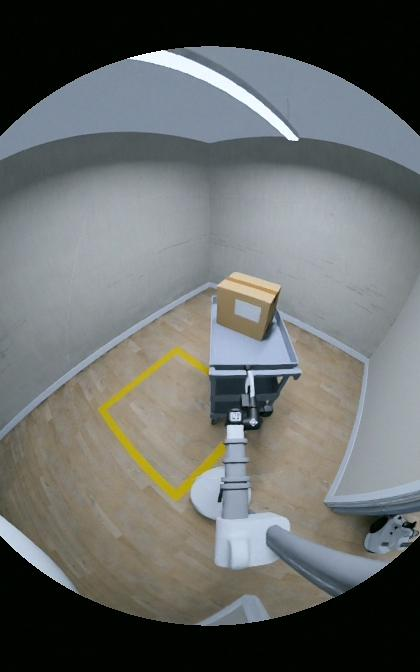

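Scene clock: 746.30 s.
move: r2 moving
r1: as last shown
r1.lidar_m: 5.01 0.33 0.25 - 0.25 0.25 0.57 1.19 1.17 2.76 2.93 4.25
r1.servo_current: wrist_yaw_rad=46(65) wrist_pitch_rad=39(52) wrist_roll_rad=33(52) gripper_m=39(46)
r1.contact_limits: strafe_m 0.9
r1.wrist_depth_mm: 136 138 - - 301 202 - / 109 138 1708 508 303 194 - / 116 139 251 - 306 194 - / 135 152 - - 307 195 - / - - 1708 1618 309 196 161 / 1205 1205 194 732 191 196 - / 854 750 750 153 287 177 -
r2.base_odometry: x=-2.743 y=-4.700 heading=-3.026
r2.turned_by_wheels: -0.001
r2.turned_by_imu: -0.001
r2.base_tilt: forward=-0.7 right=+0.1
r2.lidar_m: 0.54 2.00 1.97 2.17 2.55 2.23 1.07 1.13 0.94 0.89 1.38 0.57
r2.base_status: translate_m moving; strafe_m moving
r2.joint_positions: lift_m=+0.682 arm_m=+0.150 wrist_yaw_rad=+0.000 wrist_pitch_rad=+0.002 wrist_roll_rad=+1.568 gripper_m=-0.029
r2.joint_status: not commanded
r2.measured_speeds: translate_m=+0.013 strafe_m=+0.048 rotate_rad=-0.002 lift_m=+0.000 arm_m=+0.000 wrist_yaw_rad=-0.023 wrist_pitch_rad=+0.000 wrist_roll_rad=+0.000
r2.motor_effort: lift_m=+18(18) arm_m=+4(5) wheel_0=-5(7) wheel_1=+7(10) wheel_2=-8(8)
r2.servo_current: wrist_yaw_rad=46(59) wrist_pitch_rad=46(46) wrist_roll_rad=39(59) gripper_m=72(72)
r2.hand_pose: x=+0.6092 y=-0.0875 z=+0.8598 quat_wxyz=(+0.708, +0.706, +0.000, -0.001) (m; r2's base frame)
r2.wrist_depth_mm: - - - 173 234 1661 - / - - 591 174 235 768 - / - - 469 173 234 831 - / - - 492 173 232 - - / - - 539 173 233 - - / - - 185 173 179 - - / - - - - - - 500
pictures: none
No camera images: "cameras" was empty.

Scene clock: 752.00 s.
earlier move: r2 done
r1.base_odometry: x=-1.559 y=+1.181 heading=+2.934
r1.turned_by_wheels: +0.000
r1.turned_by_imu: +0.000
r1.base_tilt: forward=-1.6 right=+1.3
r1.lidar_m: 5.01 0.30 0.25 - 0.25 0.26 0.59 1.19 1.18 2.79 2.93 4.28
r1.base_status: not commanded
r1.joint_positions: lift_m=+0.127 arm_m=+0.000 wrist_yaw_rad=+3.092 wrist_pitch_rad=+0.002 wrist_roll_rad=+0.000 gripper_m=+0.056
r1.joint_status: not commanded
r1.measured_speeds: all 0
r1.motor_effort: lift_m=+20(20) arm_m=+4(4) wheel_0=-29(30) wheel_1=+31(32) wheel_2=+4(4)
r1.servo_current: wrist_yaw_rad=59(72) wrist_pitch_rad=39(52) wrist_roll_rad=59(72) gripper_m=46(52)
r1.contact_limits: strafe_m 0.9
r1.hand_pose: x=-0.1128 y=+0.1017 z=+0.3046 quat_wxyz=(+0.025, -0.001, +0.000, +1.000) (m; r1's base frame)
r1.wrist_depth_mm: 136 138 - - 298 200 - / 109 138 - - 304 193 - / 116 139 251 854 306 195 - / 135 151 - - 309 196 - / - - - 1661 307 196 161 / 1205 1205 194 741 191 196 - / 842 750 759 153 287 177 -
r2.base_odometry: x=-2.805 y=-5.178 heading=-3.026
r2.turned_by_wheels: +0.000
r2.turned_by_imu: -0.001
r2.base_tilt: forward=-0.7 right=+0.1
r2.lidar_m: 0.60 1.56 1.52 1.69 2.33 2.31 1.64 1.38 1.41 1.39 2.14 0.48
r2.base_status: done
r2.joint_positions: lift_m=+0.682 arm_m=+0.150 wrist_yaw_rad=-0.004 wrist_pitch_rad=+0.002 wrist_roll_rad=+1.568 gripper_m=-0.029
r2.joint_status: not commanded
r2.measured_speeds: all 0
r2.motor_effort: lift_m=+18(18) arm_m=+4(5) wheel_0=-7(14) wheel_1=+2(10) wheel_2=-5(12)
r2.servo_current: wrist_yaw_rad=59(65) wrist_pitch_rad=39(52) wrist_roll_rad=46(59) gripper_m=65(72)
r2.hand_pose: x=+0.6089 y=-0.0886 z=+0.8598 quat_wxyz=(+0.708, +0.706, -0.001, -0.002) (m; r2's base frame)
r2.wrist_depth_mm: - 384 375 - 143 - - / - 504 462 - 158 - - / - - 597 106 175 - - / - - - 116 196 1537 521 / - - - 135 223 1618 480 / - - 181 157 179 1576 1205 / - - - - 324 - 330
wait: 5.70 of 8 s (r2 has come to rest)
pictures: none
No camera images: "cameras" was empty.

Scene clock: 752.50 s.
move: r2 moving
r1: as last shown
r1.lidar_m: 5.02 0.31 0.25 - 0.25 0.26 0.57 1.20 1.19 2.77 2.92 4.28
r1.motor_effort: lift_m=+20(20) arm_m=+4(4) wheel_0=-29(30) wheel_1=+31(31) wheel_2=+4(4)
r1.servo_current: wrist_yaw_rad=39(59) wrist_pitch_rad=46(46) wrist_roll_rad=46(59) gripper_m=46(52)
r1.contact_limits: strafe_m 0.9
r1.wrist_depth_mm: 136 138 - - 300 202 - / 109 138 - - 303 193 - / 116 139 251 - 306 194 - / 135 152 - - 307 195 - / - - - 1661 309 196 160 / 1205 1205 193 732 191 196 - / 842 750 750 153 289 177 -
r2.base_odometry: x=-2.805 y=-5.178 heading=+3.135
r2.turned_by_wheels: -0.122
r2.turned_by_imu: -0.118
r2.base_tilt: forward=-0.7 right=+0.1
r2.lidar_m: 0.58 1.59 1.52 1.59 2.23 2.31 1.81 1.34 2.02 1.39 1.81 0.50
r2.base_status: rotate_rad moving
r2.joint_positions: lift_m=+0.682 arm_m=+0.150 wrist_yaw_rad=+0.011 wrist_pitch_rad=+0.002 wrist_roll_rad=+1.568 gripper_m=-0.029
r2.joint_status: not commanded
r2.measured_speeds: translate_m=+0.000 strafe_m=-0.001 rotate_rad=-0.484 lift_m=+0.000 arm_m=+0.000 wrist_yaw_rad=+0.002 wrist_pitch_rad=+0.000 wrist_roll_rad=+0.000
r2.motor_effort: lift_m=+17(18) arm_m=+5(5) wheel_0=+17(19) wheel_1=+11(12) wheel_2=+13(14)
r2.servo_current: wrist_yaw_rad=65(72) wrist_pitch_rad=33(46) wrist_roll_rad=52(59) gripper_m=72(72)
r2.hand_pose: x=+0.6101 y=-0.0843 z=+0.8598 quat_wxyz=(+0.708, +0.706, +0.004, +0.003) (m; r2's base frame)
r2.wrist_depth_mm: - 359 362 102 156 - - / - 427 413 107 166 - - / - - 525 114 183 - - / - - - 129 198 - - / - - - 140 219 1576 488 / - - 184 161 179 1618 1205 / - - - - 317 - 1138
pictures: none
No camera images: "cameras" was empty.

Scene clock: 753.60 s.
earlier move: r2 done
r1.base_odometry: x=-1.559 y=+1.181 heading=+2.934
r1.turned_by_wheels: +0.000
r1.turned_by_imu: +0.000
r1.base_tilt: forward=-1.6 right=+1.3
r1.lidar_m: 5.03 0.31 0.25 - 0.25 0.25 0.59 1.20 1.21 2.77 2.95 4.31
r1.base_status: not commanded
r1.joint_positions: lift_m=+0.127 arm_m=+0.000 wrist_yaw_rad=+3.092 wrist_pitch_rad=+0.002 wrist_roll_rad=+0.000 gripper_m=+0.056
r1.joint_status: not commanded
r1.measured_speeds: all 0
r1.motor_effort: lift_m=+20(20) arm_m=+4(4) wheel_0=-29(30) wheel_1=+31(32) wheel_2=+4(4)
r1.servo_current: wrist_yaw_rad=46(65) wrist_pitch_rad=46(52) wrist_roll_rad=65(72) gripper_m=39(52)
r1.contact_limits: strafe_m 0.9
r1.hand_pose: x=-0.1128 y=+0.1017 z=+0.3046 quat_wxyz=(+0.025, -0.001, +0.000, +1.000) (m; r1's base frame)
r1.wrist_depth_mm: 136 138 - - 298 202 - / 109 138 - - 303 193 - / 116 138 251 - 304 195 - / 135 152 - - 306 195 - / - - - 1661 309 195 161 / 1205 1205 194 732 191 196 - / 854 759 750 154 287 177 -
r2.base_odometry: x=-2.805 y=-5.178 heading=+2.838
r2.turned_by_wheels: -0.297
r2.turned_by_imu: -0.288
r2.base_tilt: forward=-0.7 right=+0.1
r2.lidar_m: 0.52 1.78 1.54 1.53 1.79 2.30 2.33 1.47 1.36 1.38 1.49 0.58
r2.base_status: done
r2.joint_positions: lift_m=+0.682 arm_m=+0.150 wrist_yaw_rad=+0.004 wrist_pitch_rad=+0.002 wrist_roll_rad=+1.568 gripper_m=-0.029
r2.joint_status: not commanded
r2.measured_speeds: all 0
r2.motor_effort: lift_m=+18(18) arm_m=+4(6) wheel_0=+2(19) wheel_1=+4(13) wheel_2=+6(14)
r2.servo_current: wrist_yaw_rad=52(72) wrist_pitch_rad=33(46) wrist_roll_rad=46(59) gripper_m=65(72)
r2.hand_pose: x=+0.6096 y=-0.0863 z=+0.8598 quat_wxyz=(+0.708, +0.706, +0.002, +0.001) (m; r2's base frame)
r2.wrist_depth_mm: - - - 186 248 1708 1160 / - - - 183 245 1661 - / - - 544 181 242 831 - / - - 480 178 238 842 - / - - 521 176 234 831 - / - - 187 173 179 - - / - - - - - - -
wait: 1.10 of 3 s (r2 has come to rest)
pictures: r2_head_camera, r2_head_left_camera, r2_head_right_camera
Images, in order (width x height): r2_head_camera 420x560, r2_head_left_camera 420x672, r2_head_right_camera 420x672.

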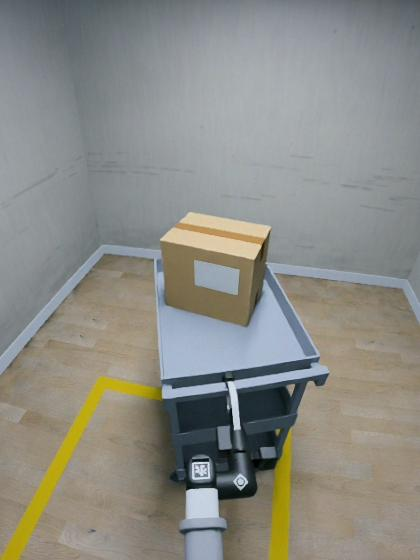

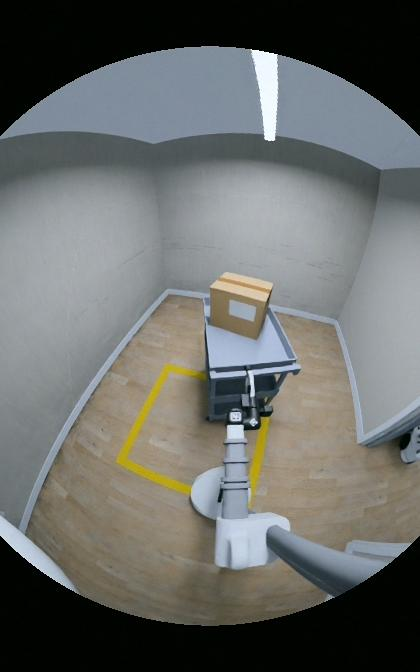

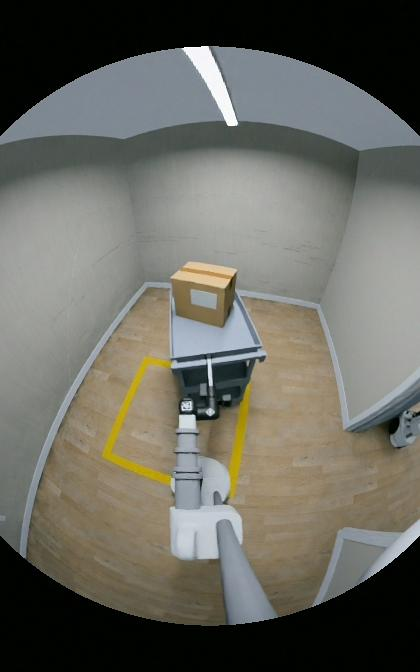

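>>> move --blocking false --cameras '[]' --r2 '{"base":{"translate_m":0.06,"strafe_m":0.29},"pace":"slow"}'

>>> wait --seconds 8 --cameras '["r2_head_camera","r2_head_left_camera"]'

Scene clock: 765.17 s.
move: r2 moving
r1: as last shown
r1.lidar_m: 5.01 0.33 0.25 - 0.25 0.25 0.60 1.22 1.17 2.76 2.96 4.24
r1.motor_effort: lift_m=+20(20) arm_m=+4(4) wheel_0=-29(30) wheel_1=+31(31) wheel_2=+4(4)
r1.servo_current: wrist_yaw_rad=52(59) wrist_pitch_rad=26(46) wrist_roll_rad=46(65) gripper_m=46(46)
r1.contact_limits: strafe_m 0.9
r1.wrist_depth_mm: 136 138 - - 300 202 - / 109 139 - - 306 193 - / 116 139 251 - 306 195 - / 135 152 - - 307 196 - / - - - 1708 310 196 161 / 1205 1229 194 741 191 196 - / 854 750 759 153 287 177 -
r2.base_odometry: x=-2.811 y=-5.189 heading=+2.838
r2.turned_by_wheels: -0.001
r2.turned_by_imu: +0.000
r2.base_tilt: forward=-0.7 right=+0.1
r2.lidar_m: 0.53 1.81 1.51 1.51 1.78 2.30 2.32 1.50 1.35 1.38 1.49 0.59
r2.base_status: translate_m moving; strafe_m moving
r2.joint_positions: lift_m=+0.682 arm_m=+0.150 wrist_yaw_rad=+0.000 wrist_pitch_rad=+0.002 wrist_roll_rad=+1.568 gripper_m=-0.029
r2.joint_status: not commanded
r2.measured_speeds: translate_m=+0.010 strafe_m=+0.050 rotate_rad=+0.000 lift_m=+0.000 arm_m=+0.000 wrist_yaw_rad=-0.023 wrist_pitch_rad=+0.000 wrist_roll_rad=+0.000
r2.motor_effort: lift_m=+18(18) arm_m=+4(4) wheel_0=-8(11) wheel_1=+7(9) wheel_2=-9(9)
r2.servo_current: wrist_yaw_rad=46(52) wrist_pitch_rad=39(46) wrist_roll_rad=59(59) gripper_m=65(72)
r2.hand_pose: x=+0.6093 y=-0.0874 z=+0.8598 quat_wxyz=(+0.708, +0.706, +0.001, -0.001) (m; r2's base frame)
r2.wrist_depth_mm: - - - 189 250 1661 1160 / - - - 185 248 1708 - / - - 564 182 242 820 - / - - 480 179 239 831 - / - - 517 177 236 820 - / - - 186 174 171 - - / - - - - - - -
pictures: none
No camera images: "cameras" was empty.

Scene clock: 768.87 s.
earlier move: r2 done
r1.base_odometry: x=-1.559 y=+1.181 heading=+2.934
r1.turned_by_wheels: +0.000
r1.turned_by_imu: +0.000
r1.base_tilt: forward=-1.6 right=+1.3
r1.lidar_m: 5.01 0.32 0.25 - 0.25 0.25 0.55 1.21 1.15 2.77 2.94 4.26
r1.base_status: not commanded
r1.joint_positions: lift_m=+0.127 arm_m=+0.000 wrist_yaw_rad=+3.092 wrist_pitch_rad=+0.002 wrist_roll_rad=+0.000 gripper_m=+0.056
r1.joint_status: not commanded
r1.measured_speeds: all 0
r1.motor_effort: lift_m=+20(20) arm_m=+4(4) wheel_0=-30(30) wheel_1=+31(31) wheel_2=+4(4)
r1.servo_current: wrist_yaw_rad=52(65) wrist_pitch_rad=46(52) wrist_roll_rad=46(65) gripper_m=39(46)
r1.contact_limits: strafe_m 0.9
r1.hand_pose: x=-0.1128 y=+0.1017 z=+0.3046 quat_wxyz=(+0.025, -0.001, +0.000, +1.000) (m; r1's base frame)
r1.wrist_depth_mm: 136 138 - - 300 202 - / 109 138 - - 304 193 - / 116 139 251 842 306 194 - / 135 152 - - 309 195 - / - - - 1708 310 196 161 / 1182 1182 193 732 190 196 - / 842 759 741 153 289 177 -
r2.base_odometry: x=-2.949 y=-5.436 heading=+2.838
r2.turned_by_wheels: +0.000
r2.turned_by_imu: +0.000
r2.base_tilt: forward=-0.7 right=+0.1
r2.lidar_m: 0.54 1.46 1.23 1.22 1.43 2.32 2.31 1.86 1.64 1.64 1.80 0.54
r2.base_status: done
r2.joint_positions: lift_m=+0.682 arm_m=+0.150 wrist_yaw_rad=-0.005 wrist_pitch_rad=+0.002 wrist_roll_rad=+1.568 gripper_m=-0.029
r2.joint_status: not commanded
r2.measured_speeds: all 0
r2.motor_effort: lift_m=+18(18) arm_m=+4(5) wheel_0=-5(15) wheel_1=+3(9) wheel_2=-5(12)
r2.servo_current: wrist_yaw_rad=39(65) wrist_pitch_rad=39(46) wrist_roll_rad=39(65) gripper_m=65(72)
r2.hand_pose: x=+0.6089 y=-0.0887 z=+0.8598 quat_wxyz=(+0.708, +0.706, -0.001, -0.002) (m; r2's base frame)
r2.wrist_depth_mm: - 469 488 137 192 - - / - 424 427 143 199 768 - / - 496 473 150 208 - - / - - 559 156 217 - - / - - - 164 228 1921 - / - - 186 172 179 1618 496 / - 146 - - - - 1205
wait: 3.70 of 8 s (r2 has come to rest)
pictures: r2_head_camera, r2_head_left_camera
Images, in order (width x height): r2_head_camera 420x560, r2_head_left_camera 420x672.

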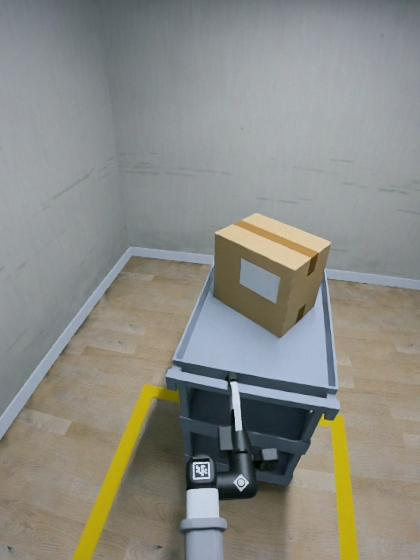

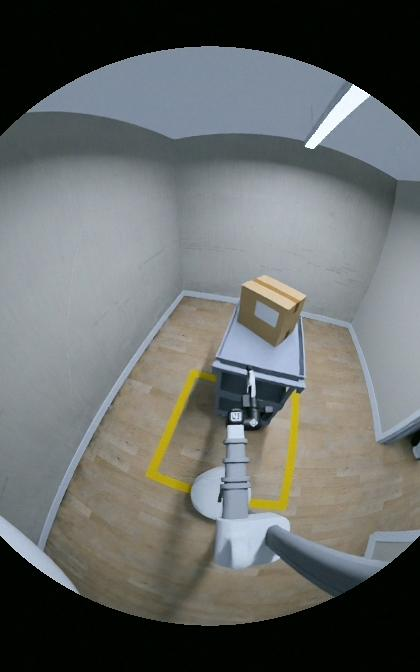

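>>> move --blocking false --cameras '[]' --r2 '{"base":{"translate_m":-0.49,"strafe_m":0.13},"pace":"slow"}'

>>> wait --seconds 9 --cameras '["r2_head_camera","r2_head_left_camera","r2_head_right_camera"]'

Scene clock: 776.43 s.
move: r2 moving
r1: as last shown
r1.lidar_m: 5.01 0.32 0.25 - 0.25 0.26 0.59 1.20 1.20 2.78 2.94 4.27
r1.servo_current: wrist_yaw_rad=59(59) wrist_pitch_rad=46(46) wrist_roll_rad=46(59) gripper_m=39(46)
r1.contact_limits: strafe_m 0.9
r1.wrist_depth_mm: 136 138 - - 300 202 - / 109 138 - - 306 193 - / 116 138 249 - 306 194 - / 135 153 - - 307 195 - / - - - 1708 309 196 160 / 1182 1205 193 732 190 196 - / 842 750 750 153 289 177 -
r2.base_odometry: x=-2.939 y=-5.443 heading=+2.837
r2.turned_by_wheels: +0.000
r2.turned_by_imu: +0.000
r2.base_tilt: forward=-0.6 right=+0.1
r2.lidar_m: 0.57 1.48 1.23 1.24 1.42 2.30 2.31 1.85 1.63 1.66 1.78 0.53
r2.base_status: translate_m moving; strafe_m moving
r2.joint_positions: lift_m=+0.682 arm_m=+0.150 wrist_yaw_rad=-0.005 wrist_pitch_rad=+0.002 wrist_roll_rad=+1.568 gripper_m=-0.029
r2.joint_status: not commanded
r2.measured_speeds: translate_m=-0.049 strafe_m=+0.013 rotate_rad=+0.002 lift_m=+0.000 arm_m=+0.000 wrist_yaw_rad=+0.000 wrist_pitch_rad=+0.000 wrist_roll_rad=+0.000
r2.motor_effort: lift_m=+18(18) arm_m=+4(5) wheel_0=-10(10) wheel_1=-6(7) wheel_2=+11(11)
r2.servo_current: wrist_yaw_rad=59(59) wrist_pitch_rad=33(46) wrist_roll_rad=46(46) gripper_m=65(65)
r2.hand_pose: x=+0.6089 y=-0.0887 z=+0.8598 quat_wxyz=(+0.708, +0.706, -0.001, -0.002) (m; r2's base frame)
r2.wrist_depth_mm: - 473 492 138 192 - - / - 421 424 144 200 759 - / - 500 473 150 208 - - / - - 554 156 218 - - / - - - 164 229 1808 - / - - 185 173 179 1618 496 / - 146 - - - - 1205
pictures: none
No camera images: "cameras" was empty.

Scene clock: 782.27 s.
earlier move: r2 done
r1.base_odometry: x=-1.559 y=+1.181 heading=+2.934
r1.turned_by_wheels: +0.000
r1.turned_by_imu: +0.000
r1.base_tilt: forward=-1.6 right=+1.3
r1.lidar_m: 5.00 0.31 0.25 - 0.25 0.26 0.57 1.20 1.20 2.75 2.96 4.24
r1.base_status: not commanded
r1.joint_positions: lift_m=+0.127 arm_m=+0.000 wrist_yaw_rad=+3.092 wrist_pitch_rad=+0.002 wrist_roll_rad=+0.000 gripper_m=+0.056
r1.joint_status: not commanded
r1.measured_speeds: all 0
r1.motor_effort: lift_m=+20(20) arm_m=+4(4) wheel_0=-30(30) wheel_1=+31(32) wheel_2=+4(4)
r1.servo_current: wrist_yaw_rad=65(78) wrist_pitch_rad=39(59) wrist_roll_rad=33(65) gripper_m=46(52)
r1.contact_limits: strafe_m 0.9
r1.hand_pose: x=-0.1128 y=+0.1017 z=+0.3046 quat_wxyz=(+0.025, -0.001, +0.000, +1.000) (m; r1's base frame)
r1.wrist_depth_mm: 136 138 - - 300 202 - / 109 138 - 854 304 193 - / 116 139 250 878 306 195 - / 135 152 - - 307 195 - / - - - 1661 310 197 160 / 1205 1205 193 732 190 196 - / 854 768 759 153 289 177 -
r2.base_odometry: x=-2.521 y=-5.707 heading=+2.838
r2.turned_by_wheels: +0.001
r2.turned_by_imu: +0.003
r2.base_tilt: forward=-0.7 right=+0.1
r2.lidar_m: 0.56 1.44 1.24 1.22 1.41 1.83 1.79 1.85 1.56 1.57 1.89 0.58
r2.base_status: done
r2.joint_positions: lift_m=+0.682 arm_m=+0.150 wrist_yaw_rad=+0.003 wrist_pitch_rad=+0.002 wrist_roll_rad=+1.568 gripper_m=-0.029
r2.joint_status: not commanded
r2.measured_speeds: all 0
r2.motor_effort: lift_m=+18(18) arm_m=-3(5) wheel_0=-2(13) wheel_1=-3(7) wheel_2=+8(14)
r2.servo_current: wrist_yaw_rad=46(65) wrist_pitch_rad=46(52) wrist_roll_rad=46(59) gripper_m=59(78)
r2.hand_pose: x=+0.6095 y=-0.0867 z=+0.8598 quat_wxyz=(+0.708, +0.706, +0.001, +0.000) (m; r2's base frame)
r2.wrist_depth_mm: - - - 165 223 1708 - / - - 580 166 225 759 - / - 477 462 168 227 - - / - - 504 169 229 - - / - - 559 171 230 - - / - - 186 173 170 - - / - - - - - - 488
wait: 5.83 of 9 s (r2 has come to rest)
pictures: r2_head_camera, r2_head_left_camera, r2_head_right_camera
Images, in order (width x height): r2_head_camera 420x560, r2_head_left_camera 420x672, r2_head_right_camera 420x672.

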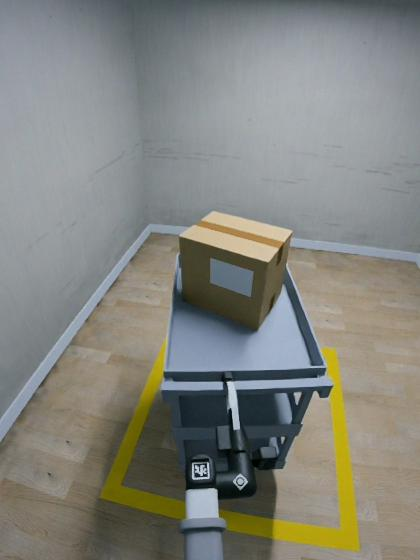

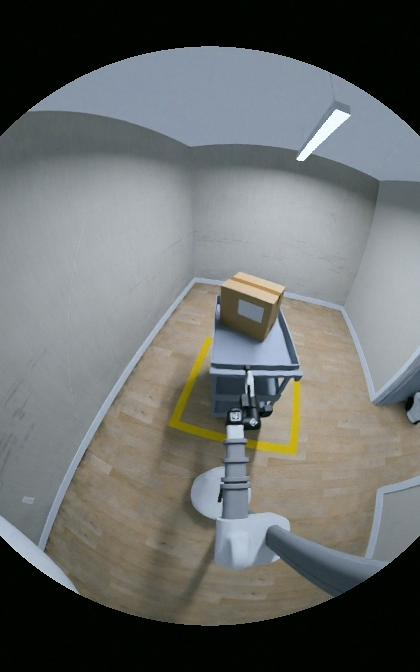

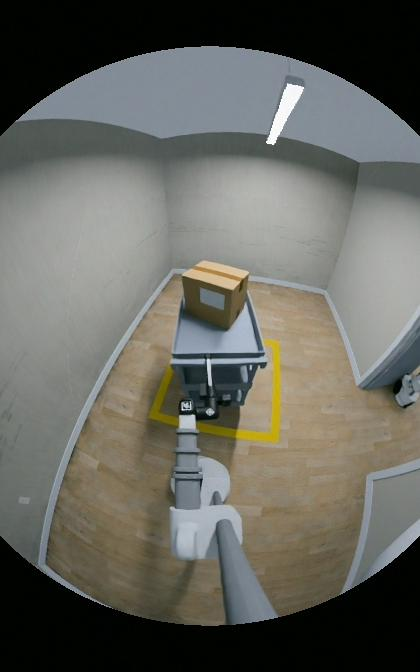

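>>> move --blocking false --cameras '[]' --r2 '{"joints":{"gripper_m":0.1}}'

>>> wait --seconds 3 --cameras '[]'

>>> move --blocking false --cameras '[]' --r2 '{"joints":{"arm_m":0.0},"pace":"slow"}'

>>> wait --seconds 4 --cameras '["r2_head_camera","r1_head_camera","r1_head_right_camera"]'

Scene clock: 793.67 s.
move: r2 moving
r1: as last shown
r1.lidar_m: 5.02 0.32 0.25 - 0.25 0.27 0.58 1.18 1.19 2.77 2.95 4.25
r1.motor_effort: lift_m=+20(20) arm_m=+4(4) wheel_0=-29(30) wheel_1=+31(31) wheel_2=+4(4)
r1.servo_current: wrist_yaw_rad=46(65) wrist_pitch_rad=46(52) wrist_roll_rad=52(59) gripper_m=46(52)
r1.contact_limits: strafe_m 0.9
r1.wrist_depth_mm: 136 138 - - 301 202 - / 109 138 - 842 304 194 - / 116 139 250 866 304 195 - / 135 152 - - 309 195 - / - - - 1756 309 196 161 / 1182 1205 193 741 191 196 - / 854 750 750 153 289 177 -
r2.base_odometry: x=-2.520 y=-5.707 heading=+2.838
r2.turned_by_wheels: +0.000
r2.turned_by_imu: +0.000
r2.base_tilt: forward=-0.7 right=+0.0
r2.lidar_m: 0.52 1.45 1.22 1.22 1.44 1.78 1.81 1.86 1.58 1.55 1.90 0.56
r2.base_status: not commanded
r2.joint_positions: lift_m=+0.682 arm_m=+0.150 wrist_yaw_rad=+0.003 wrist_pitch_rad=+0.002 wrist_roll_rad=+1.568 gripper_m=-0.003
r2.joint_status: gripper_m moving
r2.measured_speeds: all 0
r2.motor_effort: lift_m=+18(18) arm_m=-3(4) wheel_0=-1(2) wheel_1=-3(4) wheel_2=+6(8)
r2.servo_current: wrist_yaw_rad=46(52) wrist_pitch_rad=46(46) wrist_roll_rad=46(59) gripper_m=91(91)
r2.hand_pose: x=+0.6095 y=-0.0867 z=+0.8598 quat_wxyz=(+0.708, +0.706, +0.001, +0.000) (m; r2's base frame)
r2.wrist_depth_mm: - - - 168 228 1661 - / - - 591 170 229 788 - / - 484 466 172 231 820 - / - - 500 232 233 831 - / - - 564 176 235 842 - / - - 189 177 177 - - / - - - - - 1499 488
pictures: none
No camera images: "cameras" was empty.

Scene clock: 795.17 s.
earlier move: r2 done
r1.base_odometry: x=-1.559 y=+1.181 heading=+2.934
r1.turned_by_wheels: +0.000
r1.turned_by_imu: +0.000
r1.base_tilt: forward=-1.6 right=+1.3
r1.lidar_m: 5.01 0.33 0.25 - 0.25 0.25 0.56 1.21 1.19 2.77 2.98 4.26
r1.base_status: not commanded
r1.joint_positions: lift_m=+0.127 arm_m=+0.000 wrist_yaw_rad=+3.092 wrist_pitch_rad=+0.002 wrist_roll_rad=+0.000 gripper_m=+0.056
r1.joint_status: not commanded
r1.measured_speeds: all 0
r1.motor_effort: lift_m=+20(20) arm_m=+4(4) wheel_0=-30(30) wheel_1=+31(31) wheel_2=+4(4)
r1.servo_current: wrist_yaw_rad=59(65) wrist_pitch_rad=39(52) wrist_roll_rad=39(65) gripper_m=39(52)
r1.contact_limits: strafe_m 0.9
r1.hand_pose: x=-0.1128 y=+0.1017 z=+0.3046 quat_wxyz=(+0.025, -0.001, +0.000, +1.000) (m; r1's base frame)
r1.wrist_depth_mm: 136 138 - - 298 201 - / 109 138 - 854 304 193 - / 116 139 252 854 306 195 - / 135 152 - - 307 195 - / - - - 1708 309 196 161 / 1182 1229 193 732 191 196 - / 842 759 750 153 286 177 -
r2.base_odometry: x=-2.520 y=-5.707 heading=+2.838
r2.turned_by_wheels: +0.000
r2.turned_by_imu: +0.000
r2.base_tilt: forward=-0.7 right=+0.0
r2.lidar_m: 0.58 1.45 1.23 1.23 1.42 1.81 1.79 1.87 1.57 1.58 1.91 0.57
r2.base_status: not commanded
r2.joint_positions: lift_m=+0.682 arm_m=+0.150 wrist_yaw_rad=+0.003 wrist_pitch_rad=+0.003 wrist_roll_rad=+1.568 gripper_m=+0.100
r2.joint_status: all done
r2.measured_speeds: all 0
r2.motor_effort: lift_m=+17(18) arm_m=-3(4) wheel_0=-1(2) wheel_1=-3(4) wheel_2=+4(8)
r2.servo_current: wrist_yaw_rad=52(65) wrist_pitch_rad=33(46) wrist_roll_rad=39(59) gripper_m=46(117)
r2.hand_pose: x=+0.6095 y=-0.0867 z=+0.8595 quat_wxyz=(+0.708, +0.706, +0.002, +0.000) (m; r2's base frame)
r2.wrist_depth_mm: - - - 180 236 1808 - / - - 615 180 240 809 - / - - 466 182 242 842 - / - - 512 184 244 831 - / - - 559 186 245 854 - / - - 195 187 194 - - / - - - - - 1756 500
wait: 1.50 of 3 s (r2 has come to rest)
pictures: none
No camera images: "cameras" was empty.

Scene clock: 795.67 s.
move: r2 moving
r1: as last shown
r1.lidar_m: 5.01 0.33 0.25 - 0.25 0.26 0.60 1.21 1.22 2.79 2.94 4.28
r1.servo_current: wrist_yaw_rad=46(65) wrist_pitch_rad=39(52) wrist_roll_rad=39(72) gripper_m=52(52)
r1.contact_limits: strafe_m 0.9
r1.wrist_depth_mm: 136 138 - - 300 201 - / 110 138 - 842 304 193 - / 116 139 250 866 304 195 - / 135 152 - - 309 195 - / - - - 1618 309 196 160 / 1182 1182 194 741 191 196 - / 854 750 750 153 286 177 -
r2.base_odometry: x=-2.520 y=-5.707 heading=+2.838
r2.turned_by_wheels: +0.000
r2.turned_by_imu: +0.000
r2.base_tilt: forward=-0.7 right=+0.1
r2.lidar_m: 0.56 1.45 1.22 1.21 1.44 1.79 1.82 1.85 1.55 1.59 1.91 0.56
r2.base_status: not commanded
r2.joint_positions: lift_m=+0.682 arm_m=+0.138 wrist_yaw_rad=+0.003 wrist_pitch_rad=+0.003 wrist_roll_rad=+1.568 gripper_m=+0.100
r2.joint_status: arm_m moving
r2.measured_speeds: translate_m=+0.000 strafe_m=+0.000 rotate_rad=+0.000 lift_m=+0.000 arm_m=-0.049 wrist_yaw_rad=+0.000 wrist_pitch_rad=+0.000 wrist_roll_rad=+0.000
r2.motor_effort: lift_m=+17(18) arm_m=-10(11) wheel_0=-1(2) wheel_1=-3(3) wheel_2=+4(4)
r2.servo_current: wrist_yaw_rad=52(59) wrist_pitch_rad=46(46) wrist_roll_rad=59(59) gripper_m=59(59)
r2.hand_pose: x=+0.5970 y=-0.0867 z=+0.8595 quat_wxyz=(+0.708, +0.706, +0.002, +0.000) (m; r2's base frame)
r2.wrist_depth_mm: - - - 189 247 1808 - / - - 627 249 249 809 - / - - 488 192 252 842 - / - - 521 195 254 866 - / - - 569 196 256 854 - / - - 195 198 193 - - / - - - - - 1708 504
pictures: none
No camera images: "cameras" was empty.

Scene clock: 797.97 s.
earlier move: r2 done
r1.base_odometry: x=-1.559 y=+1.181 heading=+2.934
r1.turned_by_wheels: +0.000
r1.turned_by_imu: +0.000
r1.base_tilt: forward=-1.6 right=+1.3
r1.lidar_m: 5.01 0.32 0.25 - 0.25 0.26 0.58 1.19 1.19 2.77 2.96 4.25
r1.base_status: not commanded
r1.joint_positions: lift_m=+0.127 arm_m=+0.000 wrist_yaw_rad=+3.092 wrist_pitch_rad=+0.002 wrist_roll_rad=+0.000 gripper_m=+0.056
r1.joint_status: not commanded
r1.measured_speeds: all 0
r1.motor_effort: lift_m=+20(20) arm_m=+4(4) wheel_0=-29(30) wheel_1=+31(31) wheel_2=+4(4)
r1.servo_current: wrist_yaw_rad=59(65) wrist_pitch_rad=46(59) wrist_roll_rad=39(72) gripper_m=39(52)
r1.contact_limits: strafe_m 0.9
r1.hand_pose: x=-0.1128 y=+0.1017 z=+0.3046 quat_wxyz=(+0.025, -0.001, +0.000, +1.000) (m; r1's base frame)
r1.wrist_depth_mm: 136 138 - - 298 201 - / 110 138 - 831 304 194 - / 116 138 250 842 306 194 - / 135 152 - - 307 195 - / - - - 1708 310 196 160 / 1205 1229 193 741 191 196 - / 866 759 759 153 289 176 -
r2.base_odometry: x=-2.520 y=-5.707 heading=+2.838
r2.turned_by_wheels: +0.000
r2.turned_by_imu: +0.000
r2.base_tilt: forward=-0.7 right=+0.0
r2.lidar_m: 0.56 1.44 1.23 1.21 1.43 1.81 1.82 1.86 1.58 1.58 1.91 0.58
r2.base_status: not commanded
r2.joint_positions: lift_m=+0.682 arm_m=+0.000 wrist_yaw_rad=+0.003 wrist_pitch_rad=+0.003 wrist_roll_rad=+1.568 gripper_m=+0.100
r2.joint_status: all done
r2.measured_speeds: all 0
r2.motor_effort: lift_m=+18(18) arm_m=-7(13) wheel_0=-1(2) wheel_1=-3(3) wheel_2=+4(4)
r2.servo_current: wrist_yaw_rad=39(59) wrist_pitch_rad=39(46) wrist_roll_rad=52(59) gripper_m=46(59)
r2.hand_pose: x=+0.4597 y=-0.0867 z=+0.8595 quat_wxyz=(+0.708, +0.706, +0.002, +0.000) (m; r2's base frame)
r2.wrist_depth_mm: - - - 379 410 1576 - / - - - 387 - 820 - / - - 627 389 976 - - / - - 661 394 1008 - - / - - 750 397 397 - - / - - 193 340 194 - - / - - - - - 413 410
wait: 2.30 of 4 s (r2 has come to rest)
pictures: r1_head_camera, r1_head_right_camera, r2_head_camera
Images, in order (width x height): r1_head_camera 420x560, r1_head_right_camera 420x672, r2_head_camera 420x560.

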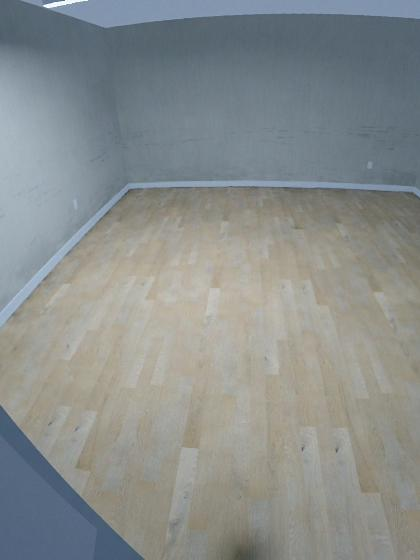

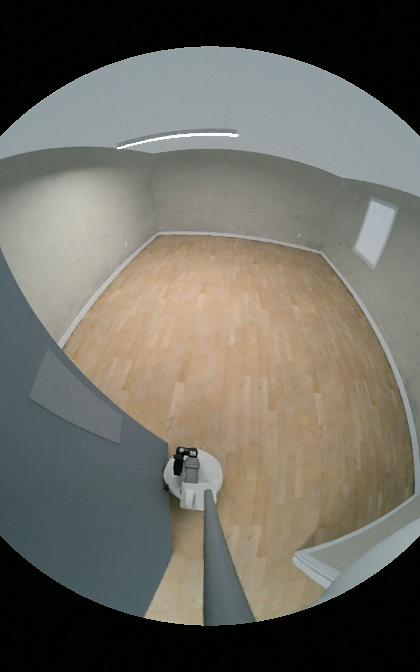

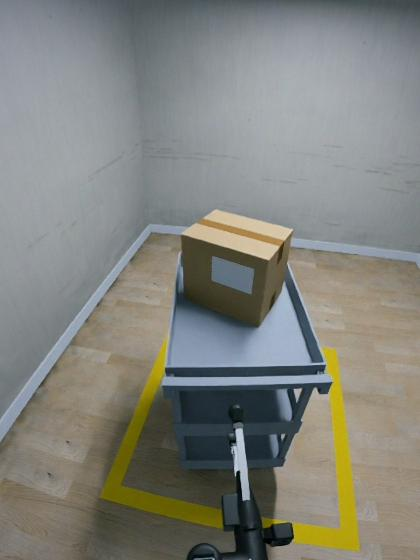

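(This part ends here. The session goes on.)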